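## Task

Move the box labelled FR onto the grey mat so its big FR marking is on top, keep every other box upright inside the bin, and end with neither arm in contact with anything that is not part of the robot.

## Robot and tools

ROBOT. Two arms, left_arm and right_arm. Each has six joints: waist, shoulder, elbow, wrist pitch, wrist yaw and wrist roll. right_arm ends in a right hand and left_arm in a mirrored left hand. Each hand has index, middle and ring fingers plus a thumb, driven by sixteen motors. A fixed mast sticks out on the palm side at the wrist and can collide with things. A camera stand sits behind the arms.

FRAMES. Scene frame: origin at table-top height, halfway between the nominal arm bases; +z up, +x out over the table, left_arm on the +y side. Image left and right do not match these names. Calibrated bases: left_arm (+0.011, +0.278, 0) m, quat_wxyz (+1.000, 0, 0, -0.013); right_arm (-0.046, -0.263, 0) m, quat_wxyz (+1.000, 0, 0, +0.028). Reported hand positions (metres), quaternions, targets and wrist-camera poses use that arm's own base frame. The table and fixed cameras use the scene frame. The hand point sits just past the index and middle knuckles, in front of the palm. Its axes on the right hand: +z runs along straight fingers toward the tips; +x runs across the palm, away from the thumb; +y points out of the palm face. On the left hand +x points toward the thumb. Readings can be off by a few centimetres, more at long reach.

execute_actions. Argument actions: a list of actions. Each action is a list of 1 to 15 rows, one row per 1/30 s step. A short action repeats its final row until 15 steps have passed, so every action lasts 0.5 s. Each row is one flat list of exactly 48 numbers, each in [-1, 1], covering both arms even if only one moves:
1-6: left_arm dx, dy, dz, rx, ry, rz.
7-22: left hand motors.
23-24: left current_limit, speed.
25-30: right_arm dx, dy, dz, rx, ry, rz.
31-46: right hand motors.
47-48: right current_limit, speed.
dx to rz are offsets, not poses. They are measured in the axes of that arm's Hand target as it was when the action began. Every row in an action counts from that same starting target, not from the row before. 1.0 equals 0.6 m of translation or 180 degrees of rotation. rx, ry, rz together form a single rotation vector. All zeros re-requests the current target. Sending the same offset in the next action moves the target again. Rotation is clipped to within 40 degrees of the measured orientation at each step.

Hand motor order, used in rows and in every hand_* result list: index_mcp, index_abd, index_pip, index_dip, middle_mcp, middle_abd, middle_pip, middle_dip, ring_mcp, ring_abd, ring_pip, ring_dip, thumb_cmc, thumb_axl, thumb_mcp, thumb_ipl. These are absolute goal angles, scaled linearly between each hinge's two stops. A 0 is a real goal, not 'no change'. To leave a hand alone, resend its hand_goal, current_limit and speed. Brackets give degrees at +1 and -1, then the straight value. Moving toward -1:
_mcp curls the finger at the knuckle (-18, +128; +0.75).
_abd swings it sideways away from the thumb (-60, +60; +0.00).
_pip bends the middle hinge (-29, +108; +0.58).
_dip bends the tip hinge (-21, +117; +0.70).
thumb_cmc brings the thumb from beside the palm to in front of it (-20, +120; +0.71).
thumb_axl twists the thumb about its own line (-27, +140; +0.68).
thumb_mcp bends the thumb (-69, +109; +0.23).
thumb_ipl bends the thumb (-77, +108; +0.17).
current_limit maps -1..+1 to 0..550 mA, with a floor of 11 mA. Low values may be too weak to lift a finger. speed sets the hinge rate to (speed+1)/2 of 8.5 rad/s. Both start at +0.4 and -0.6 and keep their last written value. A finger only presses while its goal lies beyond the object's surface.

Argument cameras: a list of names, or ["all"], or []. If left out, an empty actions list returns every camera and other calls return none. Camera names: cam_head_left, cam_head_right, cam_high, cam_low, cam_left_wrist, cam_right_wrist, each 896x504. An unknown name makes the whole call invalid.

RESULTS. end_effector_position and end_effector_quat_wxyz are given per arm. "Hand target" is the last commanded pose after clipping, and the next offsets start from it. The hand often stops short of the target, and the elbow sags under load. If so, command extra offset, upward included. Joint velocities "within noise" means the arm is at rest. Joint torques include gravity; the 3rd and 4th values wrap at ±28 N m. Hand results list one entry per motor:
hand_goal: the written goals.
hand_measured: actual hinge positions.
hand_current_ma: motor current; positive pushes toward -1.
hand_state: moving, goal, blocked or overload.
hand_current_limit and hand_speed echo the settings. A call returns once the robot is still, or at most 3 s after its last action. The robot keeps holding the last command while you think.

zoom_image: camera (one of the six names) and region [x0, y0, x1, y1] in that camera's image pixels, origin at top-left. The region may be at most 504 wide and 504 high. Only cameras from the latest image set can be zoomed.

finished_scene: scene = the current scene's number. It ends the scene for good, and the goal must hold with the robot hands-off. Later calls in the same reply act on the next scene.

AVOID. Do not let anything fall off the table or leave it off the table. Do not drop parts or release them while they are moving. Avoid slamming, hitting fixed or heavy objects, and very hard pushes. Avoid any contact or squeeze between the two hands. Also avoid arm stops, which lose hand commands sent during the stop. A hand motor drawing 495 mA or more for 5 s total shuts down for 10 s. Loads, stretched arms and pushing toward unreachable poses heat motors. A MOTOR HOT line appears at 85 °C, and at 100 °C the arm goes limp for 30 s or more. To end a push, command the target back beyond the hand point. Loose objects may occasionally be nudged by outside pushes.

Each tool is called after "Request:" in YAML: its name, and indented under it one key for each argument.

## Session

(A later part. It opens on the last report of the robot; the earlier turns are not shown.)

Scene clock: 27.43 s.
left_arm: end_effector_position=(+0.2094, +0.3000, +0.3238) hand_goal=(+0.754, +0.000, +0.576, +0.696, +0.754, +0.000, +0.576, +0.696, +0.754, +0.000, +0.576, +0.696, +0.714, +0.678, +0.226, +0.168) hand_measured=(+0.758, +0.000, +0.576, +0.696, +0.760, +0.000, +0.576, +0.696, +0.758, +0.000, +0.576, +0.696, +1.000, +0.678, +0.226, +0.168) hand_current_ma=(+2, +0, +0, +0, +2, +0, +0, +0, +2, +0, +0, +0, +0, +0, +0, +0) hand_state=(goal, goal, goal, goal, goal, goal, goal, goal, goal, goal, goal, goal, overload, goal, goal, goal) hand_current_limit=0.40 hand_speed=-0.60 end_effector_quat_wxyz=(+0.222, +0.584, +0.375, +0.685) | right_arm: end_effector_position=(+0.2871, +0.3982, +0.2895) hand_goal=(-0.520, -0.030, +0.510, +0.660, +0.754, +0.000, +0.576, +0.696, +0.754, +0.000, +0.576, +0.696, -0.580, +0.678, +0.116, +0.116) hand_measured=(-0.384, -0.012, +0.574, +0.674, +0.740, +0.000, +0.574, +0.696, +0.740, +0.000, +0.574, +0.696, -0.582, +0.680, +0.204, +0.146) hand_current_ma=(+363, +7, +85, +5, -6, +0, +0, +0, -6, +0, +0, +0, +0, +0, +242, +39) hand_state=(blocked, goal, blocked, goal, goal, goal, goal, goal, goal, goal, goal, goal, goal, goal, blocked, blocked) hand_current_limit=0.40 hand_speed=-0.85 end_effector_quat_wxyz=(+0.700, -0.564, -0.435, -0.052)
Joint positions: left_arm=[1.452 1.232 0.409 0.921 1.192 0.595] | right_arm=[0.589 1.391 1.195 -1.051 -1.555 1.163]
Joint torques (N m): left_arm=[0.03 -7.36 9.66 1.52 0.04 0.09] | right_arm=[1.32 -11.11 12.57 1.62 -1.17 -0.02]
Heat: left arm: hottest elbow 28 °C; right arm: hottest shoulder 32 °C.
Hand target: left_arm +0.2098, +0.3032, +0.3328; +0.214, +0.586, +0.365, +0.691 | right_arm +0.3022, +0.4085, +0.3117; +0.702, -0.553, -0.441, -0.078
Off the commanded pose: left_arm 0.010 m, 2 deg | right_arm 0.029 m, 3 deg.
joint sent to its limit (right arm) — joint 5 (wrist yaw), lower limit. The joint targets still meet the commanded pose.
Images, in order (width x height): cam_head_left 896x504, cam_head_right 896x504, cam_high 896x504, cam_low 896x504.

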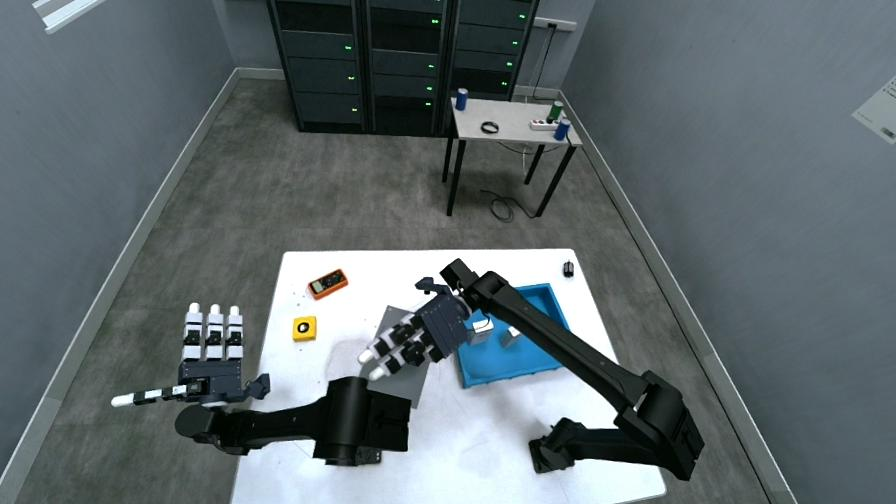

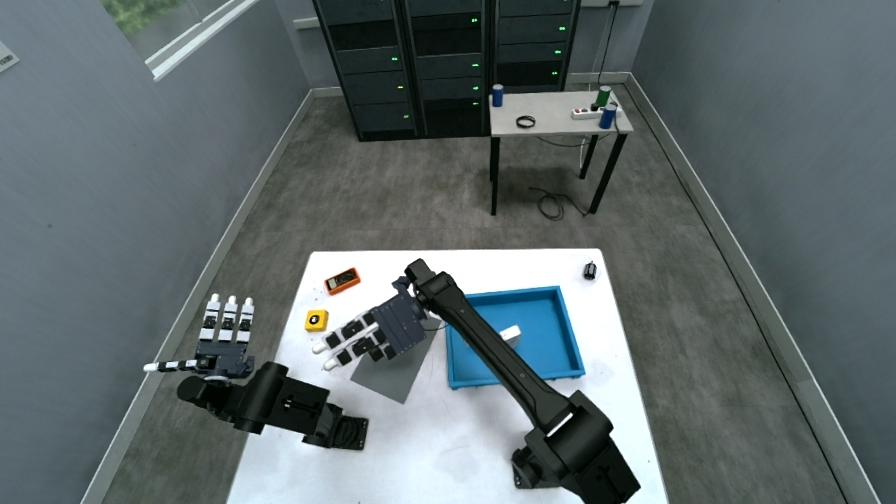

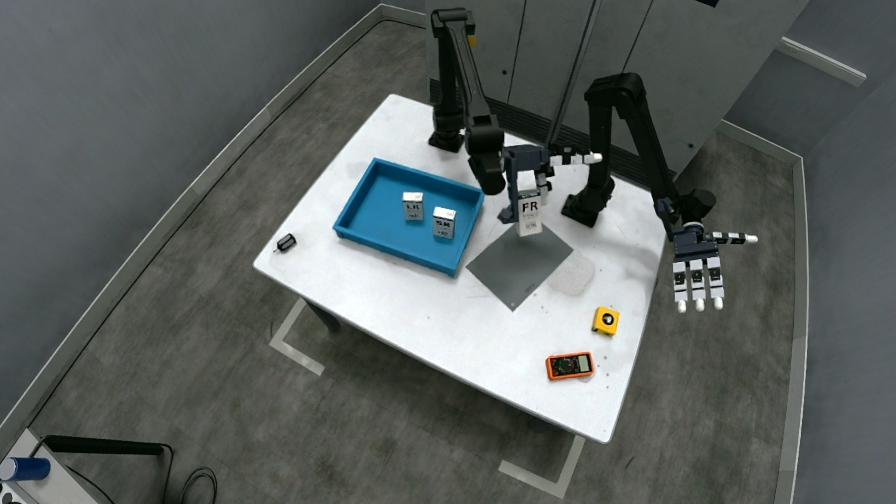

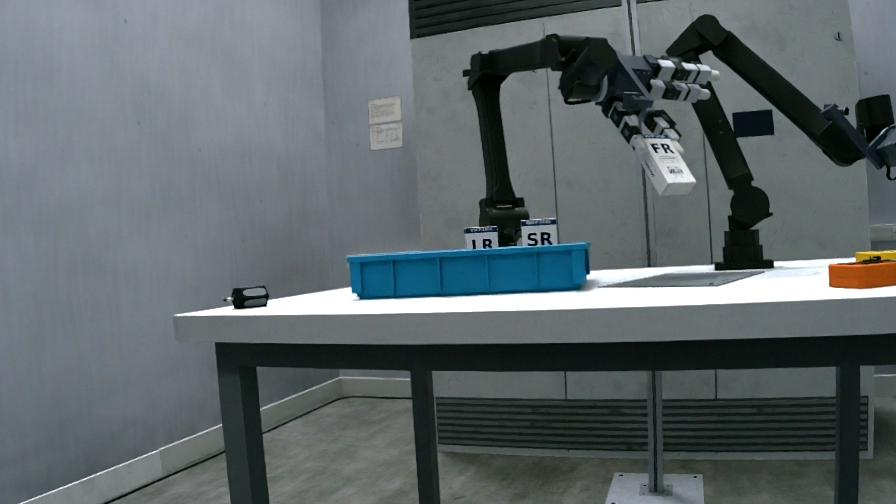

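Request:
execute_actions:
  actions:
    - [[0,0,0,0,0,0,0.754,0,0.576,0.696,0.754,0,0.576,0.696,0.754,0,0.576,0.696,0.714,0.678,0.226,0.168,0.4,-0.6,-0.0717,0.062,0,0,0,-0.05,-0.52,-0.03,0.51,0.66,0.754,0,0.576,0.696,0.754,0,0.576,0.696,-0.58,0.678,0.115,0.115,0.4,-0.85]]
    - [[0,0,0,0,0,0,0.754,0,0.576,0.696,0.754,0,0.576,0.696,0.754,0,0.576,0.696,0.714,0.678,0.226,0.168,0.4,-0.6,-0.0805,0.05,0,0,0,-0.05,-0.52,-0.03,0.51,0.66,0.754,0,0.576,0.696,0.754,0,0.576,0.696,-0.58,0.678,0.115,0.115,0.4,-0.85]]
    - [[0,0,0,0,0,0,0.754,0,0.576,0.696,0.754,0,0.576,0.696,0.754,0,0.576,0.696,0.714,0.678,0.226,0.168,0.4,-0.6,-0.0873,0.0367,0,0,0,-0.05,-0.52,-0.03,0.51,0.66,0.754,0,0.576,0.696,0.754,0,0.576,0.696,-0.58,0.678,0.115,0.115,0.4,-0.85]]
  cameras: ["cam_low","cam_high","cam_head_left","cam_head_right"]

Request:
zoom_image:
  camera: "cam_high"
  region: [430, 130, 620, 320]

Request:
zoom_image:
  camera: "cam_low"
  region: [560, 120, 780, 300]

Scene clock: 30.20 s.
left_arm: end_effector_position=(+0.2094, +0.3000, +0.3238) hand_goal=(+0.754, +0.000, +0.576, +0.696, +0.754, +0.000, +0.576, +0.696, +0.754, +0.000, +0.576, +0.696, +0.714, +0.678, +0.226, +0.168) hand_measured=(+0.758, +0.000, +0.576, +0.696, +0.760, +0.000, +0.576, +0.696, +0.758, +0.000, +0.576, +0.696, +1.000, +0.678, +0.226, +0.168) hand_current_ma=(+2, +0, +0, +0, +2, +0, +0, +0, +2, +0, +0, +0, +0, +0, +0, +0) hand_state=(goal, goal, goal, goal, goal, goal, goal, goal, goal, goal, goal, goal, overload, goal, goal, goal) hand_current_limit=0.40 hand_speed=-0.60 end_effector_quat_wxyz=(+0.222, +0.584, +0.375, +0.685) | right_arm: end_effector_position=(+0.2888, +0.3995, +0.1381) hand_goal=(-0.520, -0.030, +0.510, +0.660, +0.754, +0.000, +0.576, +0.696, +0.754, +0.000, +0.576, +0.696, -0.580, +0.678, +0.116, +0.116) hand_measured=(-0.384, -0.008, +0.574, +0.674, +0.744, +0.002, +0.574, +0.696, +0.744, +0.002, +0.574, +0.696, -0.574, +0.680, +0.204, +0.146) hand_current_ma=(+363, +10, +85, +5, -3, +0, +0, +0, -3, +0, +0, +0, +1, +0, +242, +40) hand_state=(blocked, blocked, blocked, goal, goal, goal, goal, goal, goal, goal, goal, goal, goal, goal, blocked, blocked) hand_current_limit=0.40 hand_speed=-0.85 end_effector_quat_wxyz=(+0.667, -0.444, -0.558, -0.218)
Joint positions: left_arm=[1.452 1.232 0.409 0.921 1.192 0.595] | right_arm=[0.589 1.529 0.811 -0.467 -1.554 0.741]
Joint torques (N m): left_arm=[-0.03 -7.3 9.65 1.54 0.04 0.09] | right_arm=[1.38 -11.81 6.38 1.92 -1.17 -0.39]
Heat: left arm: hottest elbow 29 °C; right arm: hottest shoulder 32 °C.
Hand target: left_arm +0.2098, +0.3032, +0.3328; +0.214, +0.586, +0.365, +0.691 | right_arm +0.2916, +0.4017, +0.1417; +0.665, -0.435, -0.558, -0.240
Off the commanded pose: left_arm 0.010 m, 2 deg | right_arm 0.005 m, 3 deg.
joint sent to its limit (right arm) — joint 5 (wrist yaw), lower limit. The joint targets still meet the commanded pose.
Images, in order (width x height): cam_head_left 896x504, cam_head_right 896x504, cam_high 896x504, cam_low 896x504.

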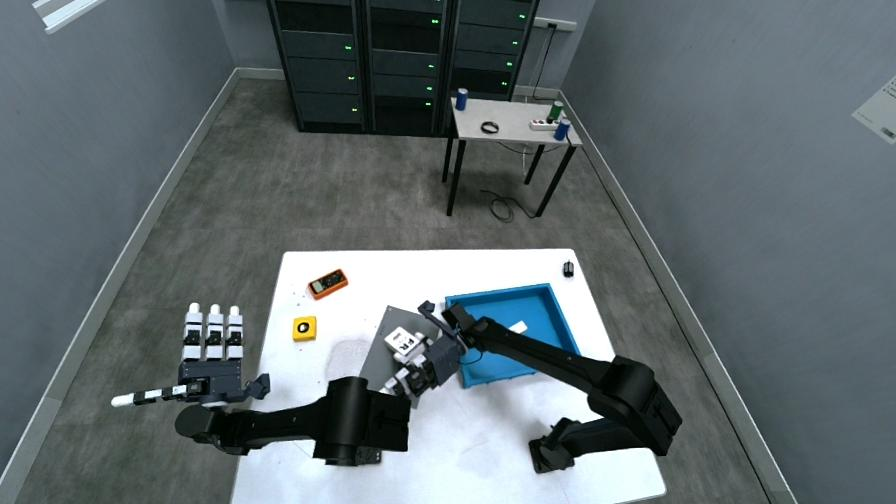

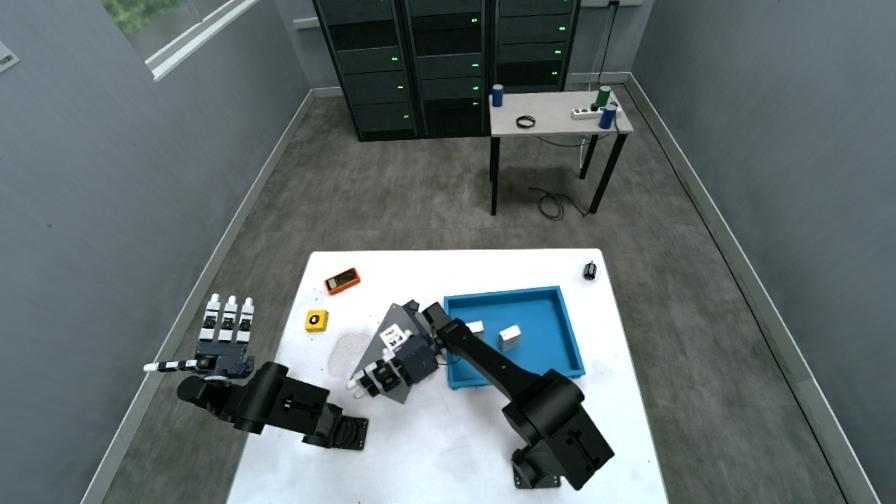

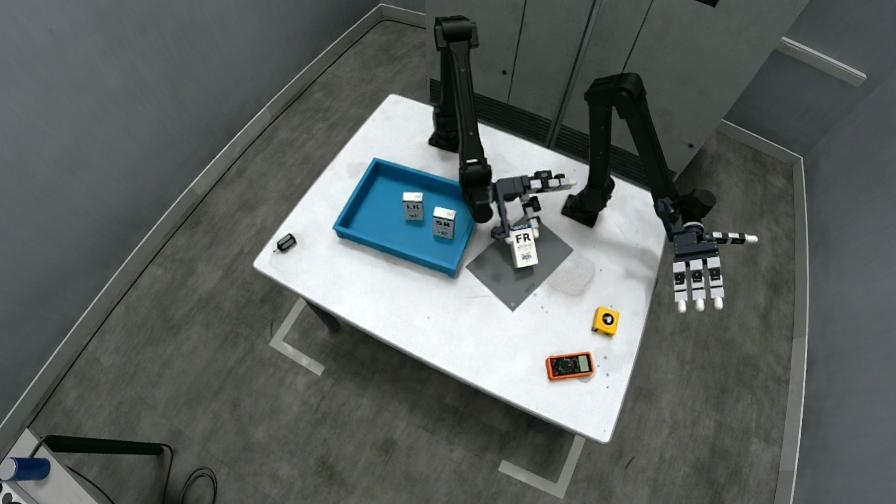

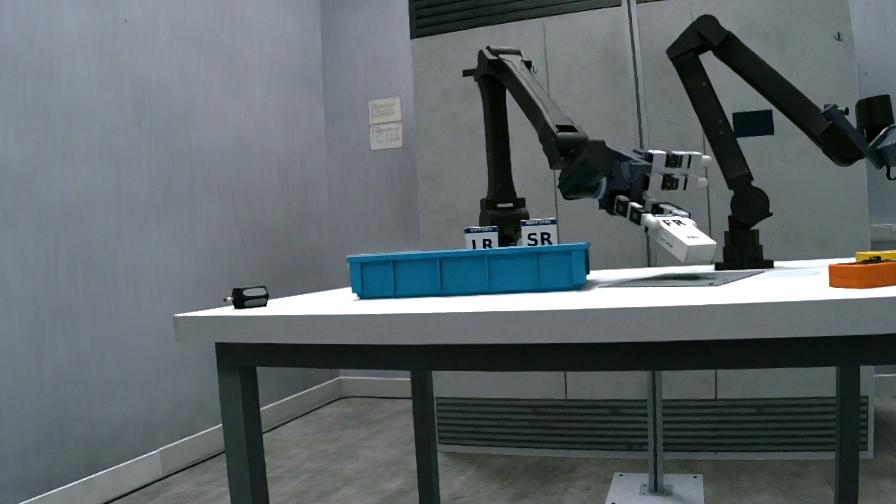

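Scaled by 2.653 from the camera's 896x504 image, which has a finer 1280x720 frame.

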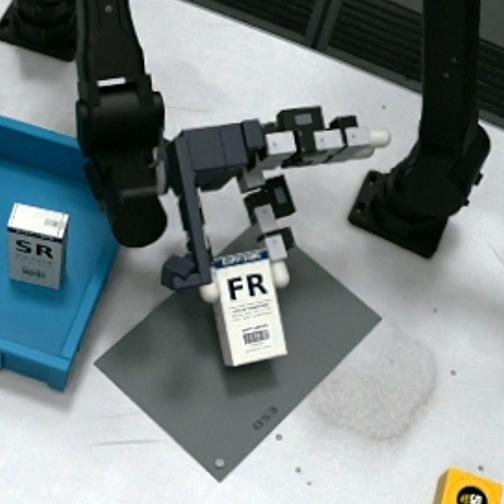

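Scaled by 2.291 from the camera's 896x504 image, which has a finer 1280x720 frame.

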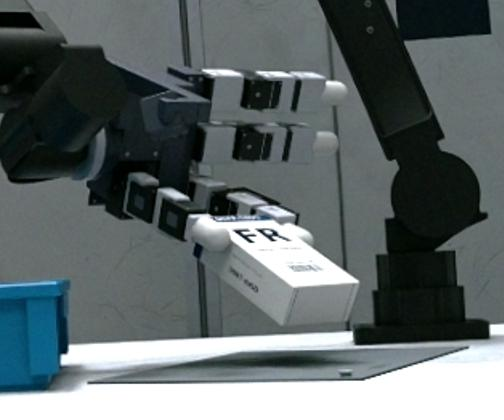

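Request:
execute_actions:
  actions:
    - [[0,0,0,0,0,0,0.754,0,0.576,0.696,0.754,0,0.576,0.696,0.754,0,0.576,0.696,0.714,0.678,0.226,0.168,0.4,-0.6,-0.0634,0.0206,0,0,0,0,-0.52,-0.03,0.51,0.66,0.754,0,0.576,0.696,0.754,0,0.576,0.696,-0.58,0.678,0.115,0.115,0.4,-0.85]]
  cameras: ["cam_low","cam_high"]

Request:
zoom_image:
  camera: "cam_low"
  region: [600, 170, 760, 300]

Request:
zoom_image:
  camera: "cam_high"
  region: [430, 130, 620, 320]

Scene clock: 31.33 s.
left_arm: end_effector_position=(+0.2094, +0.3000, +0.3238) hand_goal=(+0.754, +0.000, +0.576, +0.696, +0.754, +0.000, +0.576, +0.696, +0.754, +0.000, +0.576, +0.696, +0.714, +0.678, +0.226, +0.168) hand_measured=(+0.758, +0.000, +0.576, +0.696, +0.760, +0.000, +0.576, +0.696, +0.758, +0.000, +0.576, +0.696, +1.000, +0.678, +0.226, +0.168) hand_current_ma=(+2, +0, +0, +0, +2, +0, +0, +0, +2, +0, +0, +0, +0, +0, +0, +0) hand_state=(goal, goal, goal, goal, goal, goal, goal, goal, goal, goal, goal, goal, overload, goal, goal, goal) hand_current_limit=0.40 hand_speed=-0.60 end_effector_quat_wxyz=(+0.222, +0.584, +0.375, +0.685) | right_arm: end_effector_position=(+0.2902, +0.4006, +0.1035) hand_goal=(-0.520, -0.030, +0.510, +0.660, +0.754, +0.000, +0.576, +0.696, +0.754, +0.000, +0.576, +0.696, -0.580, +0.678, +0.116, +0.116) hand_measured=(-0.384, -0.012, +0.574, +0.674, +0.746, +0.002, +0.574, +0.696, +0.746, +0.002, +0.574, +0.696, -0.578, +0.680, +0.204, +0.146) hand_current_ma=(+363, +8, +85, +5, -3, +0, +0, +0, -3, +0, +0, +0, +0, +0, +242, +40) hand_state=(blocked, goal, blocked, goal, goal, goal, goal, goal, goal, goal, goal, goal, goal, goal, blocked, blocked) hand_current_limit=0.40 hand_speed=-0.85 end_effector_quat_wxyz=(+0.665, -0.436, -0.563, -0.226)
Joint positions: left_arm=[1.452 1.232 0.409 0.921 1.192 0.595] | right_arm=[0.589 1.612 0.782 -0.372 -1.555 0.701]
Joint torques (N m): left_arm=[0.03 -7.36 9.66 1.54 0.04 0.09] | right_arm=[1.32 -11.52 5.6 1.85 -1.12 -0.27]
Heat: left arm: hottest elbow 29 °C; right arm: hottest shoulder 32 °C.
Hand target: left_arm +0.2098, +0.3032, +0.3328; +0.214, +0.586, +0.365, +0.691 | right_arm +0.2916, +0.4016, +0.1016; +0.665, -0.435, -0.558, -0.240
Off the commanded pose: left_arm 0.010 m, 2 deg | right_arm 0.003 m, 2 deg.
joint sent to its limit (right arm) — joint 5 (wrist yaw), lower limit. The joint targets still meet the commanded pose.
Images, in order (width x height): cam_high 896x504, cam_low 896x504.

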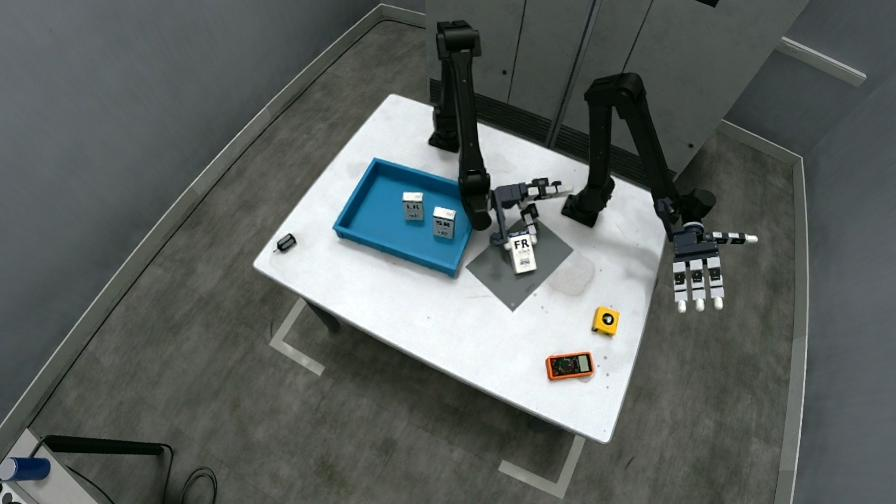

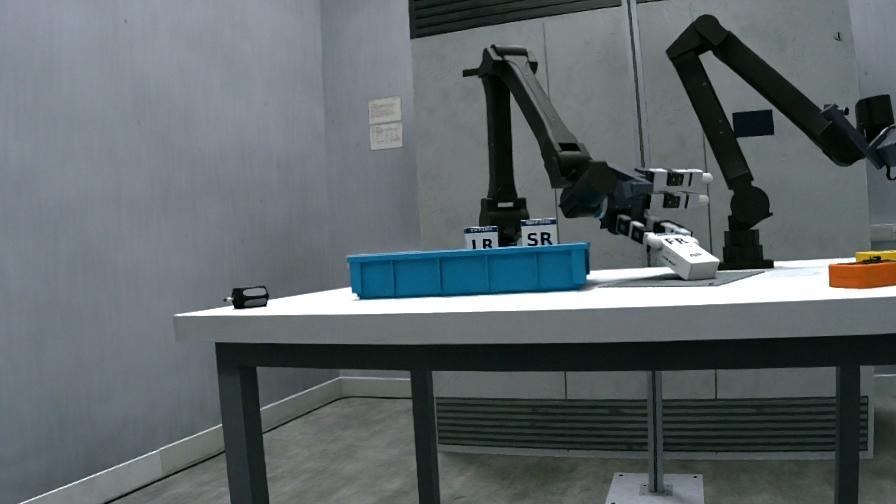

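Scaled by 3.150 from the camera's 896x504 image, which has a finer 1280x720 frame.

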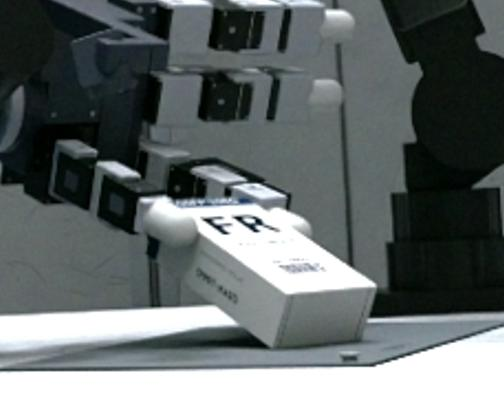

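Scaled by 2.653 from the camera's 896x504 image, which has a finer 1280x720 frame.

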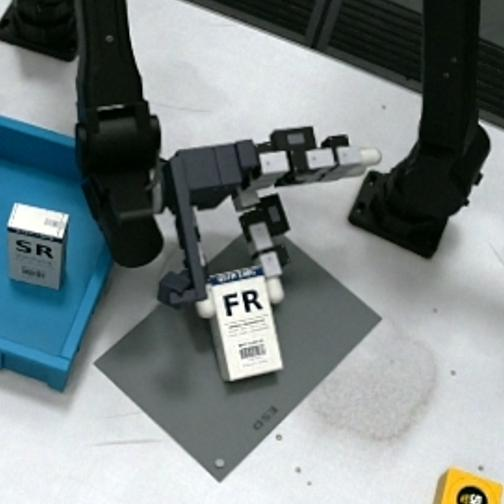

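Request:
execute_actions:
  actions:
    - [[0,0,0,0,0,0,0.754,0,0.576,0.696,0.754,0,0.576,0.696,0.754,0,0.576,0.696,0.714,0.678,0.226,0.168,0.4,-0.6,-0.02,-0.0075,0,0,0,0,-0.52,-0.03,0.51,0.66,0.754,0,0.576,0.696,0.754,0,0.576,0.696,-0.58,0.678,0.115,0.115,0.4,-0.85]]
  cameras: ["cam_low","cam_high"]

Request:
zoom_image:
  camera: "cam_low"
  region: [600, 170, 760, 300]

Scene clock: 32.40 s.
left_arm: end_effector_position=(+0.2094, +0.3000, +0.3238) hand_goal=(+0.754, +0.000, +0.576, +0.696, +0.754, +0.000, +0.576, +0.696, +0.754, +0.000, +0.576, +0.696, +0.714, +0.678, +0.226, +0.168) hand_measured=(+0.758, +0.000, +0.576, +0.696, +0.760, +0.000, +0.576, +0.696, +0.758, +0.000, +0.576, +0.696, +1.000, +0.678, +0.226, +0.168) hand_current_ma=(+2, +0, +0, +0, +2, +0, +0, +0, +2, +0, +0, +0, +0, +0, +0, +0) hand_state=(goal, goal, goal, goal, goal, goal, goal, goal, goal, goal, goal, goal, overload, goal, goal, goal) hand_current_limit=0.40 hand_speed=-0.60 end_effector_quat_wxyz=(+0.222, +0.584, +0.375, +0.685) | right_arm: end_effector_position=(+0.2861, +0.3979, +0.0992) hand_goal=(-0.520, -0.030, +0.510, +0.660, +0.754, +0.000, +0.576, +0.696, +0.754, +0.000, +0.576, +0.696, -0.580, +0.678, +0.116, +0.116) hand_measured=(-0.384, -0.012, +0.574, +0.674, +0.746, +0.002, +0.574, +0.696, +0.746, +0.002, +0.574, +0.696, -0.578, +0.680, +0.204, +0.146) hand_current_ma=(+363, +8, +85, +5, -3, +0, +0, +0, -3, +0, +0, +0, +0, +0, +242, +40) hand_state=(blocked, goal, blocked, goal, goal, goal, goal, goal, goal, goal, goal, goal, goal, goal, blocked, blocked) hand_current_limit=0.40 hand_speed=-0.85 end_effector_quat_wxyz=(+0.662, -0.430, -0.568, -0.234)
Joint positions: left_arm=[1.452 1.232 0.409 0.921 1.192 0.595] | right_arm=[0.589 1.612 0.757 -0.328 -1.555 0.697]
Joint torques (N m): left_arm=[0.03 -7.36 9.66 1.54 0.04 0.09] | right_arm=[1.38 -10.87 5.07 1.88 -1.12 -0.18]
Heat: left arm: hottest elbow 29 °C; right arm: hottest shoulder 32 °C.
Hand target: left_arm +0.2098, +0.3032, +0.3328; +0.214, +0.586, +0.365, +0.691 | right_arm +0.2848, +0.3973, +0.0915; +0.665, -0.435, -0.558, -0.240
Off the commanded pose: left_arm 0.010 m, 2 deg | right_arm 0.008 m, 1 deg.
joint sent to its limit (right arm) — joint 5 (wrist yaw), lower limit. The joint targets still meet the commanded pose.
Images, in order (width x height): cam_high 896x504, cam_low 896x504.

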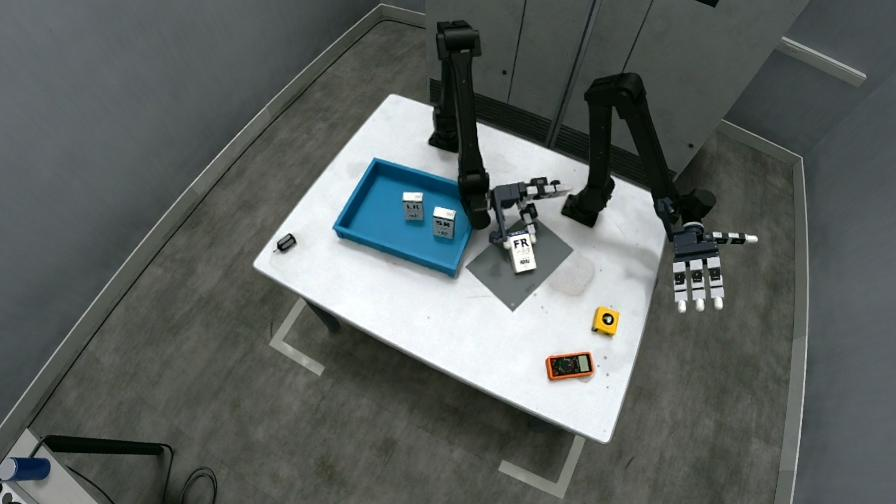

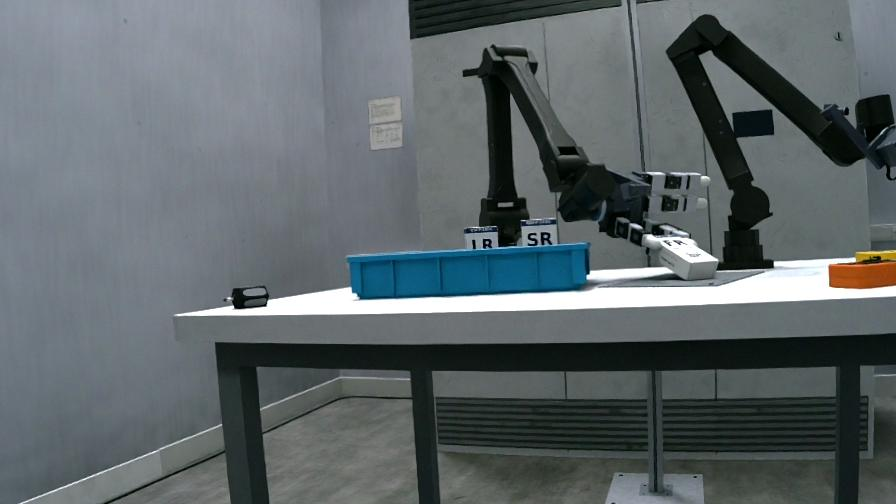

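Scaled by 3.150 from the camera's 896x504 image, which has a finer 1280x720 frame.

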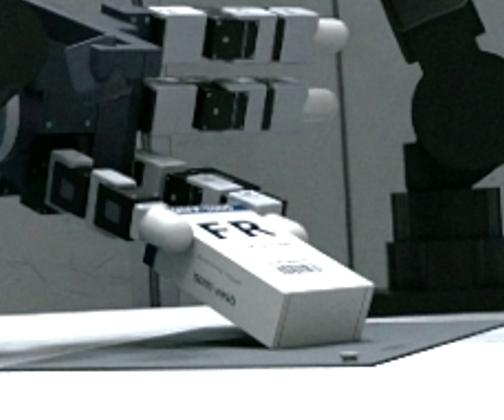

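Request:
execute_actions:
  actions:
    - [[0,0,0,0,0,0,0.754,0,0.576,0.696,0.754,0,0.576,0.696,0.754,0,0.576,0.696,0.714,0.678,0.226,0.168,0.4,-0.6,-0.0195,-0.006,0,0,0,0,-0.52,-0.03,0.51,0.66,0.754,0,0.576,0.696,0.754,0,0.576,0.696,-0.58,0.678,0.115,0.115,0.4,-0.85]]
  cameras: ["cam_low","cam_high"]

Request:
zoom_image:
  camera: "cam_low"
  region: [600, 170, 760, 300]

Scene clock: 33.33 s.
left_arm: end_effector_position=(+0.2094, +0.3000, +0.3238) hand_goal=(+0.754, +0.000, +0.576, +0.696, +0.754, +0.000, +0.576, +0.696, +0.754, +0.000, +0.576, +0.696, +0.714, +0.678, +0.226, +0.168) hand_measured=(+0.758, +0.000, +0.576, +0.696, +0.760, +0.000, +0.576, +0.696, +0.758, +0.000, +0.576, +0.696, +1.000, +0.678, +0.226, +0.168) hand_current_ma=(+2, +0, +0, +0, +2, +0, +0, +0, +2, +0, +0, +0, +0, +0, +0, +0) hand_state=(goal, goal, goal, goal, goal, goal, goal, goal, goal, goal, goal, goal, overload, goal, goal, goal) hand_current_limit=0.40 hand_speed=-0.60 end_effector_quat_wxyz=(+0.222, +0.584, +0.375, +0.685) | right_arm: end_effector_position=(+0.2810, +0.3945, +0.0908) hand_goal=(-0.520, -0.030, +0.510, +0.660, +0.754, +0.000, +0.576, +0.696, +0.754, +0.000, +0.576, +0.696, -0.580, +0.678, +0.116, +0.116) hand_measured=(-0.384, -0.012, +0.574, +0.674, +0.746, +0.002, +0.574, +0.696, +0.746, +0.002, +0.574, +0.696, -0.584, +0.680, +0.204, +0.146) hand_current_ma=(+363, +8, +85, +5, -3, +0, +0, +0, -3, +0, +0, +0, -1, +0, +242, +40) hand_state=(blocked, goal, blocked, goal, goal, goal, goal, goal, goal, goal, goal, goal, goal, goal, blocked, blocked) hand_current_limit=0.40 hand_speed=-0.85 end_effector_quat_wxyz=(+0.661, -0.428, -0.569, -0.236)
Joint positions: left_arm=[1.452 1.232 0.409 0.921 1.192 0.595] | right_arm=[0.589 1.621 0.731 -0.289 -1.555 0.693]
Joint torques (N m): left_arm=[0.03 -7.3 9.65 1.54 0.04 0.09] | right_arm=[1.49 -10.46 4.82 1.78 -1.11 -0.15]
Heat: left arm: hottest elbow 29 °C; right arm: hottest shoulder 32 °C.
Hand target: left_arm +0.2098, +0.3032, +0.3328; +0.214, +0.586, +0.365, +0.691 | right_arm +0.2789, +0.3935, +0.0814; +0.665, -0.435, -0.558, -0.240
Off the commanded pose: left_arm 0.010 m, 2 deg | right_arm 0.010 m, 2 deg.
joint sent to its limit (right arm) — joint 5 (wrist yaw), lower limit. The joint targets still meet the commanded pose.
Images, in order (width x height): cam_high 896x504, cam_low 896x504.

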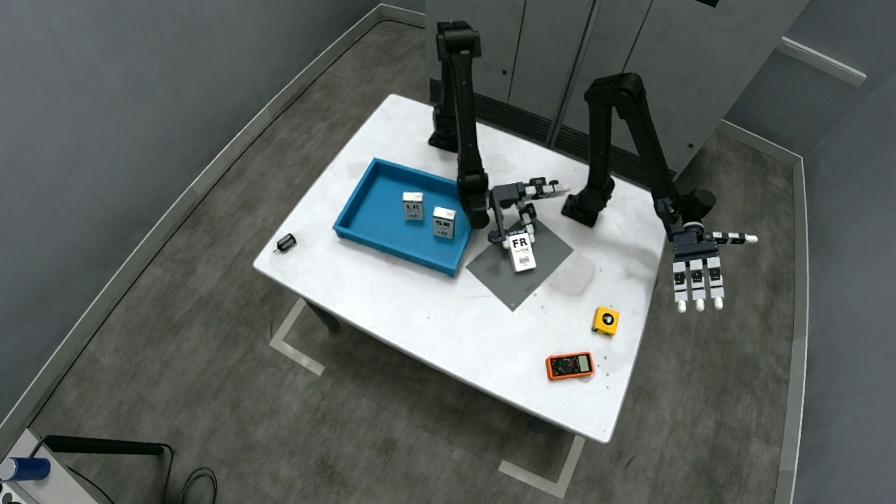

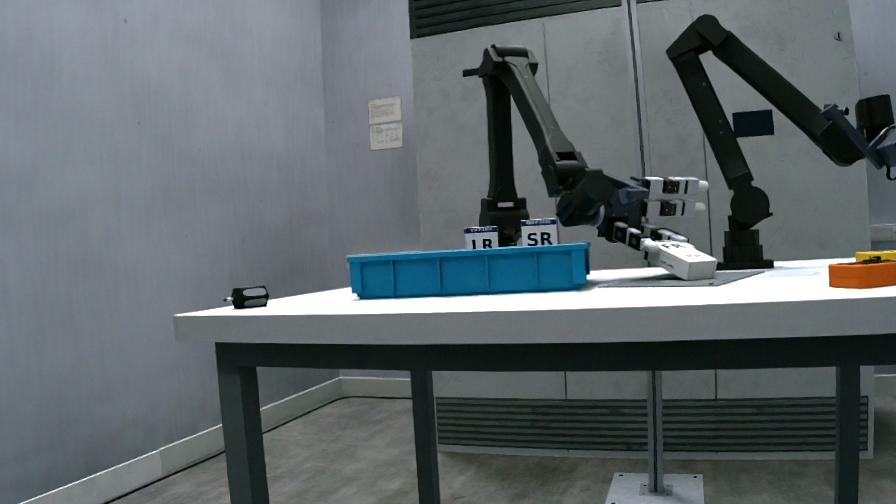

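Scaled by 3.150 from the camera's 896x504 image, which has a finer 1280x720 frame.

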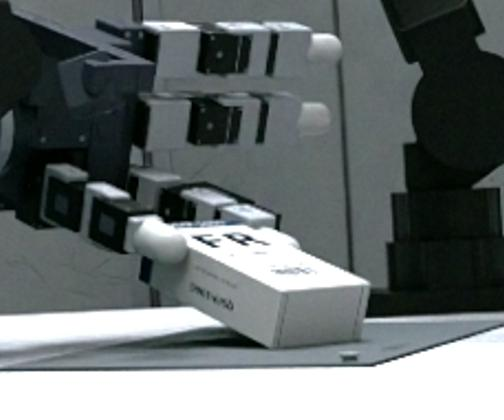

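Request:
execute_actions:
  actions:
    - [[0,0,0,0,0,0,0.754,0,0.576,0.696,0.754,0,0.576,0.696,0.754,0,0.576,0.696,0.714,0.678,0.226,0.168,0.4,-0.6,-0.0184,-0.0028,0,0,0,0,-0.52,-0.03,0.51,0.66,0.754,0,0.576,0.696,0.754,0,0.576,0.696,-0.58,0.678,0.115,0.115,0.4,-0.85]]
    - [[0,0,0,0,0,0,0.754,0,0.576,0.696,0.754,0,0.576,0.696,0.754,0,0.576,0.696,0.714,0.678,0.226,0.168,0.4,-0.6,-0.0179,-0.0012,0,0,0,0,-0.52,-0.03,0.51,0.66,0.754,0,0.576,0.696,0.754,0,0.576,0.696,-0.58,0.678,0.115,0.115,0.4,-0.85]]
  cameras: ["cam_low","cam_high"]

Request:
zoom_image:
  camera: "cam_low"
  region: [600, 170, 760, 300]

Scene clock: 34.83 s.
left_arm: end_effector_position=(+0.2094, +0.3000, +0.3238) hand_goal=(+0.754, +0.000, +0.576, +0.696, +0.754, +0.000, +0.576, +0.696, +0.754, +0.000, +0.576, +0.696, +0.714, +0.678, +0.226, +0.168) hand_measured=(+0.758, +0.000, +0.576, +0.696, +0.760, +0.000, +0.576, +0.696, +0.758, +0.000, +0.576, +0.696, +1.000, +0.678, +0.226, +0.168) hand_current_ma=(+2, +0, +0, +0, +2, +0, +0, +0, +2, +0, +0, +0, +0, +0, +0, +0) hand_state=(goal, goal, goal, goal, goal, goal, goal, goal, goal, goal, goal, goal, overload, goal, goal, goal) hand_current_limit=0.40 hand_speed=-0.60 end_effector_quat_wxyz=(+0.222, +0.584, +0.375, +0.685) | right_arm: end_effector_position=(+0.2737, +0.3896, +0.0699) hand_goal=(-0.520, -0.030, +0.510, +0.660, +0.754, +0.000, +0.576, +0.696, +0.754, +0.000, +0.576, +0.696, -0.580, +0.678, +0.116, +0.116) hand_measured=(-0.384, -0.012, +0.574, +0.676, +0.746, +0.002, +0.574, +0.696, +0.746, +0.002, +0.574, +0.696, -0.586, +0.680, +0.204, +0.146) hand_current_ma=(+363, +8, +85, +8, -3, +0, +0, +0, -3, +0, +0, +0, -1, +0, +242, +40) hand_state=(blocked, goal, blocked, goal, goal, goal, goal, goal, goal, goal, goal, goal, goal, goal, blocked, blocked) hand_current_limit=0.40 hand_speed=-0.85 end_effector_quat_wxyz=(+0.661, -0.428, -0.569, -0.236)
Joint positions: left_arm=[1.452 1.232 0.409 0.921 1.192 0.595] | right_arm=[0.589 1.659 0.695 -0.221 -1.555 0.689]
Joint torques (N m): left_arm=[0.03 -7.36 9.66 1.54 0.04 0.09] | right_arm=[1.49 -10.58 4.38 1.76 -1.11 -0.14]
Heat: left arm: hottest elbow 29 °C; right arm: hottest shoulder 32 °C.
Hand target: left_arm +0.2098, +0.3032, +0.3328; +0.214, +0.586, +0.365, +0.691 | right_arm +0.2713, +0.3887, +0.0617; +0.665, -0.435, -0.558, -0.240
Off the commanded pose: left_arm 0.010 m, 2 deg | right_arm 0.009 m, 2 deg.
joint sent to its limit (right arm) — joint 5 (wrist yaw), lower limit. The joint targets still meet the commanded pose.
Images, in order (width x height): cam_high 896x504, cam_low 896x504.

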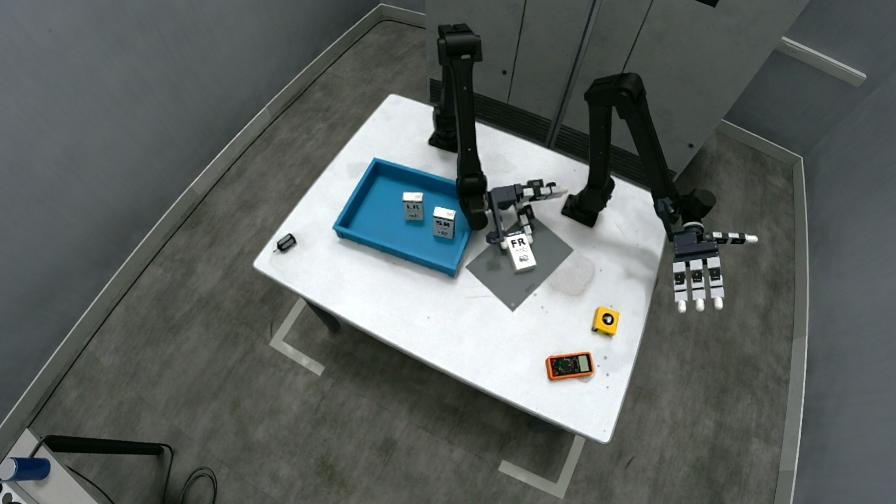

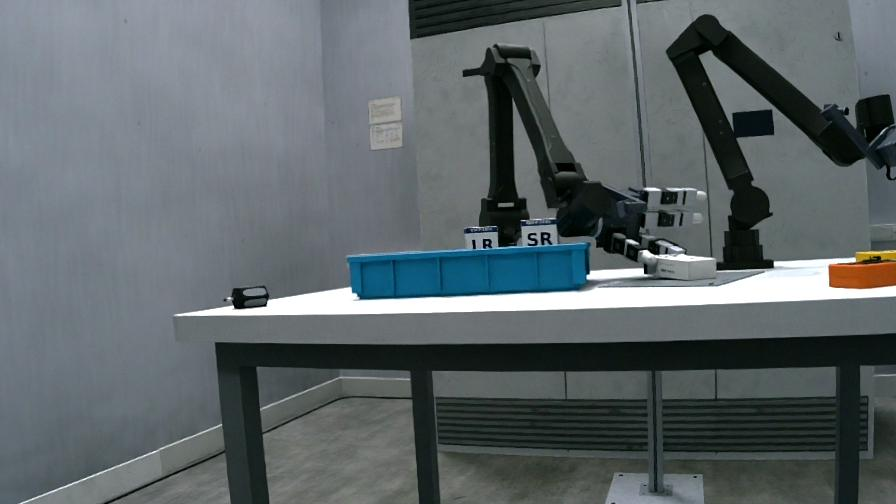

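Scaled by 3.150 from the camera's 896x504 image, which has a finer 1280x720 frame.

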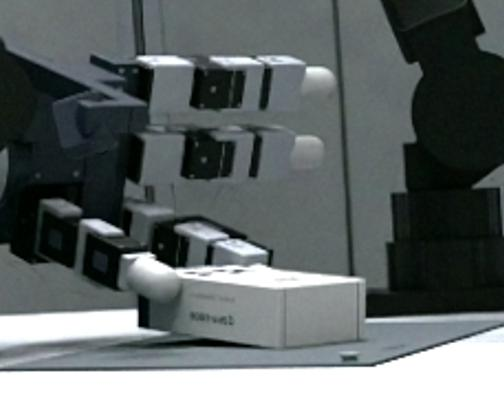

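Request:
execute_actions:
  actions:
    - [[0,0,0,0,0,0,0.754,0,0.576,0.696,0.754,0,0.576,0.696,0.754,0,0.576,0.696,0.714,0.678,0.226,0.168,0.4,-0.6,-0.0105,0,0,0,0,0,-0.52,-0.03,0.51,0.66,0.754,0,0.576,0.696,0.754,0,0.576,0.696,-0.58,0.678,0.115,0.115,0.4,-0.85]]
  cameras: ["cam_low","cam_high"]

Request:
zoom_image:
  camera: "cam_low"
  region: [600, 170, 760, 300]

Scene clock: 35.77 s.
left_arm: end_effector_position=(+0.2094, +0.3000, +0.3238) hand_goal=(+0.754, +0.000, +0.576, +0.696, +0.754, +0.000, +0.576, +0.696, +0.754, +0.000, +0.576, +0.696, +0.714, +0.678, +0.226, +0.168) hand_measured=(+0.758, +0.000, +0.576, +0.696, +0.760, +0.000, +0.576, +0.696, +0.758, +0.000, +0.576, +0.696, +1.000, +0.678, +0.226, +0.168) hand_current_ma=(+2, +0, +0, +0, +2, +0, +0, +0, +2, +0, +0, +0, +0, +0, +0, +0) hand_state=(goal, goal, goal, goal, goal, goal, goal, goal, goal, goal, goal, goal, overload, goal, goal, goal) hand_current_limit=0.40 hand_speed=-0.60 end_effector_quat_wxyz=(+0.222, +0.584, +0.375, +0.685) | right_arm: end_effector_position=(+0.2724, +0.3888, +0.0647) hand_goal=(-0.520, -0.030, +0.510, +0.660, +0.754, +0.000, +0.576, +0.696, +0.754, +0.000, +0.576, +0.696, -0.580, +0.678, +0.116, +0.116) hand_measured=(-0.384, -0.012, +0.574, +0.676, +0.746, +0.002, +0.574, +0.696, +0.746, +0.002, +0.574, +0.696, -0.586, +0.680, +0.204, +0.146) hand_current_ma=(+363, +8, +85, +8, -3, +0, +0, +0, -3, +0, +0, +0, -1, +0, +242, +40) hand_state=(blocked, goal, blocked, goal, goal, goal, goal, goal, goal, goal, goal, goal, goal, goal, blocked, blocked) hand_current_limit=0.40 hand_speed=-0.85 end_effector_quat_wxyz=(+0.661, -0.427, -0.570, -0.237)
Joint positions: left_arm=[1.452 1.232 0.409 0.921 1.192 0.595] | right_arm=[0.589 1.671 0.687 -0.195 -1.555 0.689]
Joint torques (N m): left_arm=[-0.03 -7.3 9.68 1.55 0.04 0.09] | right_arm=[1.49 -10.46 4.26 1.77 -1.11 -0.12]
Heat: left arm: hottest elbow 29 °C; right arm: hottest shoulder 32 °C.
Hand target: left_arm +0.2098, +0.3032, +0.3328; +0.214, +0.586, +0.365, +0.691 | right_arm +0.2696, +0.3876, +0.0555; +0.665, -0.435, -0.558, -0.240
Off the commanded pose: left_arm 0.010 m, 2 deg | right_arm 0.009 m, 2 deg.
joint sent to its limit (right arm) — joint 5 (wrist yaw), lower limit. The joint targets still meet the commanded pose.
Images, in order (width x height): cam_high 896x504, cam_low 896x504.

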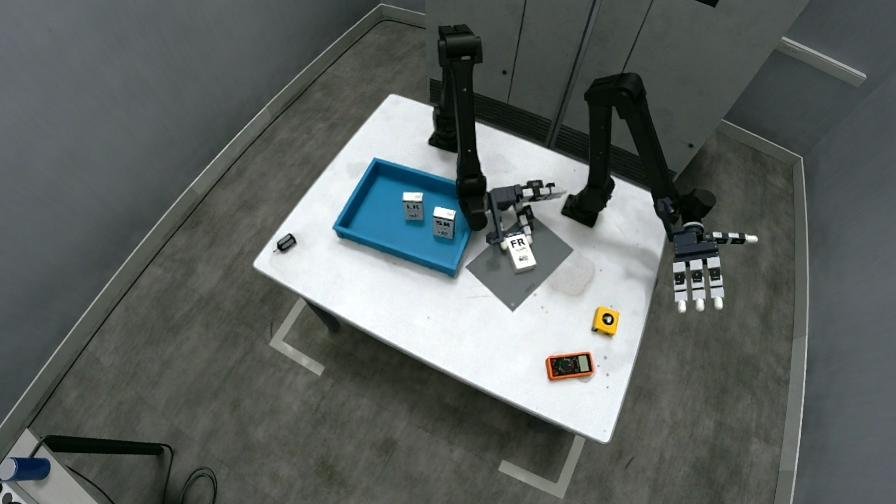

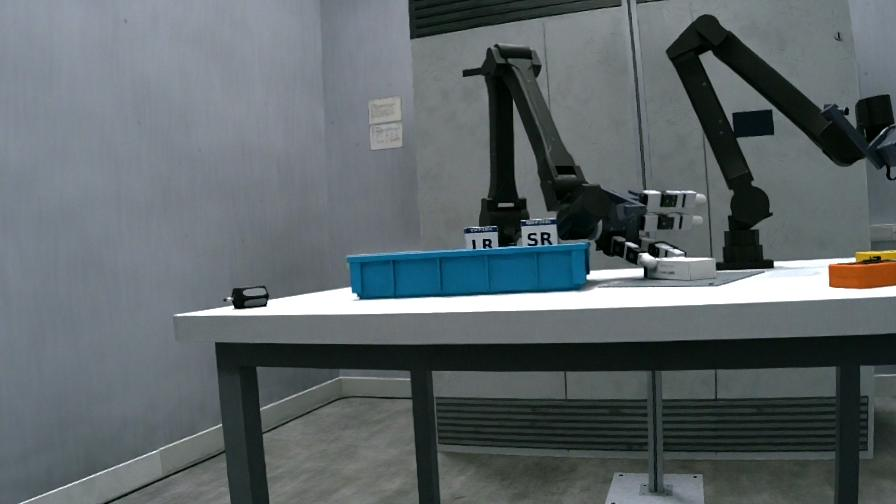

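Scaled by 3.150 from the camera's 896x504 image, which has a finer 1280x720 frame.

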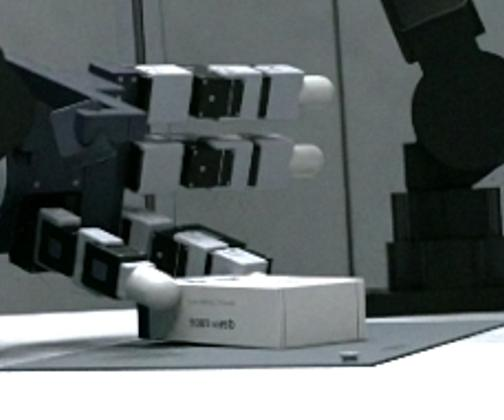

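Request:
execute_actions:
  actions:
    - [[0,0,0,0,0,0,0.754,0,0.576,0.696,0.754,0,0.576,0.696,0.754,0,0.576,0.696,0.714,0.678,0.226,0.168,0.4,-0.6,-0.0085,0.0015,0,0,0,0,-0.52,-0.03,0.51,0.66,0.754,0,0.576,0.696,0.754,0,0.576,0.696,-0.58,0.678,0.115,0.115,0.4,-0.85]]
  cameras: ["cam_low","cam_high"]

Request:
zoom_image:
  camera: "cam_low"
  region: [600, 170, 760, 300]

Scene clock: 36.63 s.
left_arm: end_effector_position=(+0.2094, +0.3000, +0.3238) hand_goal=(+0.754, +0.000, +0.576, +0.696, +0.754, +0.000, +0.576, +0.696, +0.754, +0.000, +0.576, +0.696, +0.714, +0.678, +0.226, +0.168) hand_measured=(+0.758, +0.000, +0.576, +0.696, +0.760, +0.000, +0.576, +0.696, +0.758, +0.000, +0.576, +0.696, +1.000, +0.678, +0.226, +0.168) hand_current_ma=(+2, +0, +0, +0, +2, +0, +0, +0, +2, +0, +0, +0, +0, +0, +0, +0) hand_state=(goal, goal, goal, goal, goal, goal, goal, goal, goal, goal, goal, goal, overload, goal, goal, goal) hand_current_limit=0.40 hand_speed=-0.60 end_effector_quat_wxyz=(+0.222, +0.584, +0.375, +0.685) | right_arm: end_effector_position=(+0.2725, +0.3889, +0.0616) hand_goal=(-0.520, -0.030, +0.510, +0.660, +0.754, +0.000, +0.576, +0.696, +0.754, +0.000, +0.576, +0.696, -0.580, +0.678, +0.116, +0.116) hand_measured=(-0.384, -0.018, +0.574, +0.676, +0.746, +0.002, +0.574, +0.696, +0.746, +0.002, +0.574, +0.696, -0.590, +0.678, +0.204, +0.146) hand_current_ma=(+363, +4, +85, +8, -3, +0, +0, +0, -3, +0, +0, +0, -3, +0, +242, +40) hand_state=(blocked, goal, blocked, goal, goal, goal, goal, goal, goal, goal, goal, goal, goal, goal, blocked, blocked) hand_current_limit=0.40 hand_speed=-0.85 end_effector_quat_wxyz=(+0.660, -0.425, -0.571, -0.239)
Joint positions: left_arm=[1.452 1.232 0.409 0.921 1.192 0.595] | right_arm=[0.589 1.681 0.684 -0.177 -1.556 0.689]
Joint torques (N m): left_arm=[-0.03 -7.36 9.65 1.54 0.04 0.09] | right_arm=[1.49 -10.23 4.08 1.74 -1.09 -0.11]
Heat: left arm: hottest elbow 29 °C; right arm: hottest shoulder 32 °C.
Hand target: left_arm +0.2098, +0.3032, +0.3328; +0.214, +0.586, +0.365, +0.691 | right_arm +0.2691, +0.3873, +0.0505; +0.665, -0.435, -0.558, -0.240
Off the commanded pose: left_arm 0.010 m, 2 deg | right_arm 0.012 m, 2 deg.
joint sent to its limit (right arm) — joint 5 (wrist yaw), lower limit. The joint targets still meet the commanded pose.
Images, in order (width x height): cam_high 896x504, cam_low 896x504.

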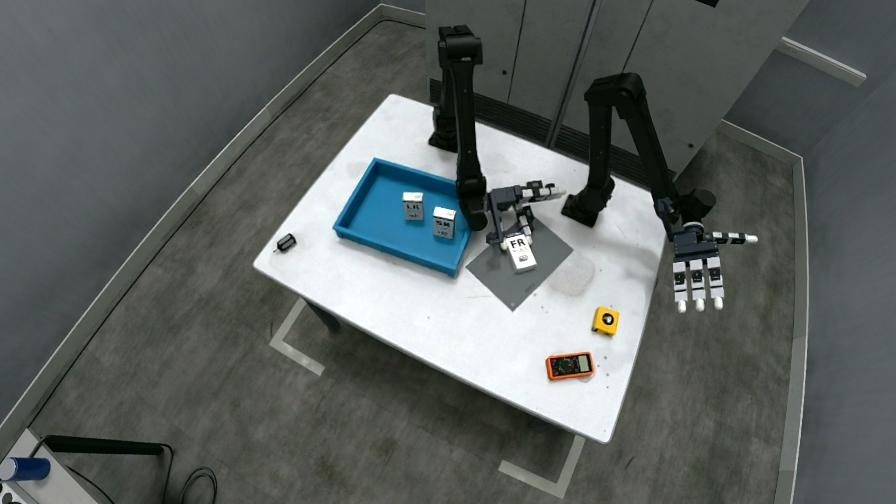

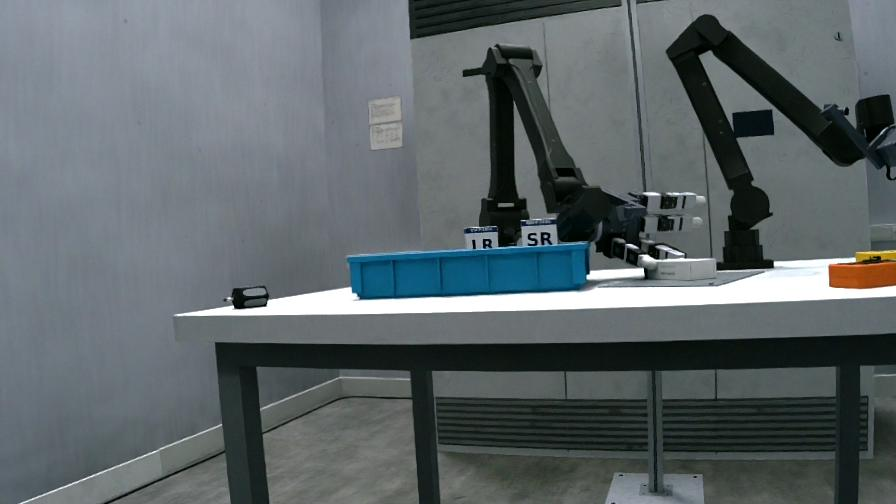

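Scaled by 3.150 from the camera's 896x504 image, which has a finer 1280x720 frame.

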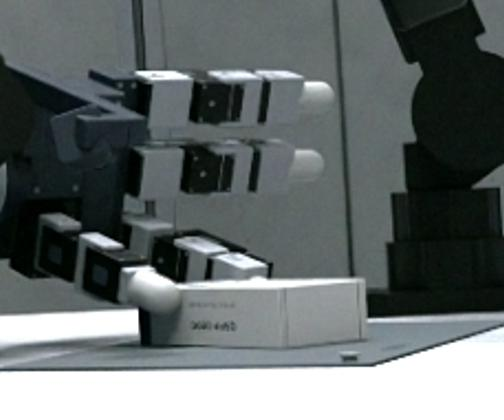

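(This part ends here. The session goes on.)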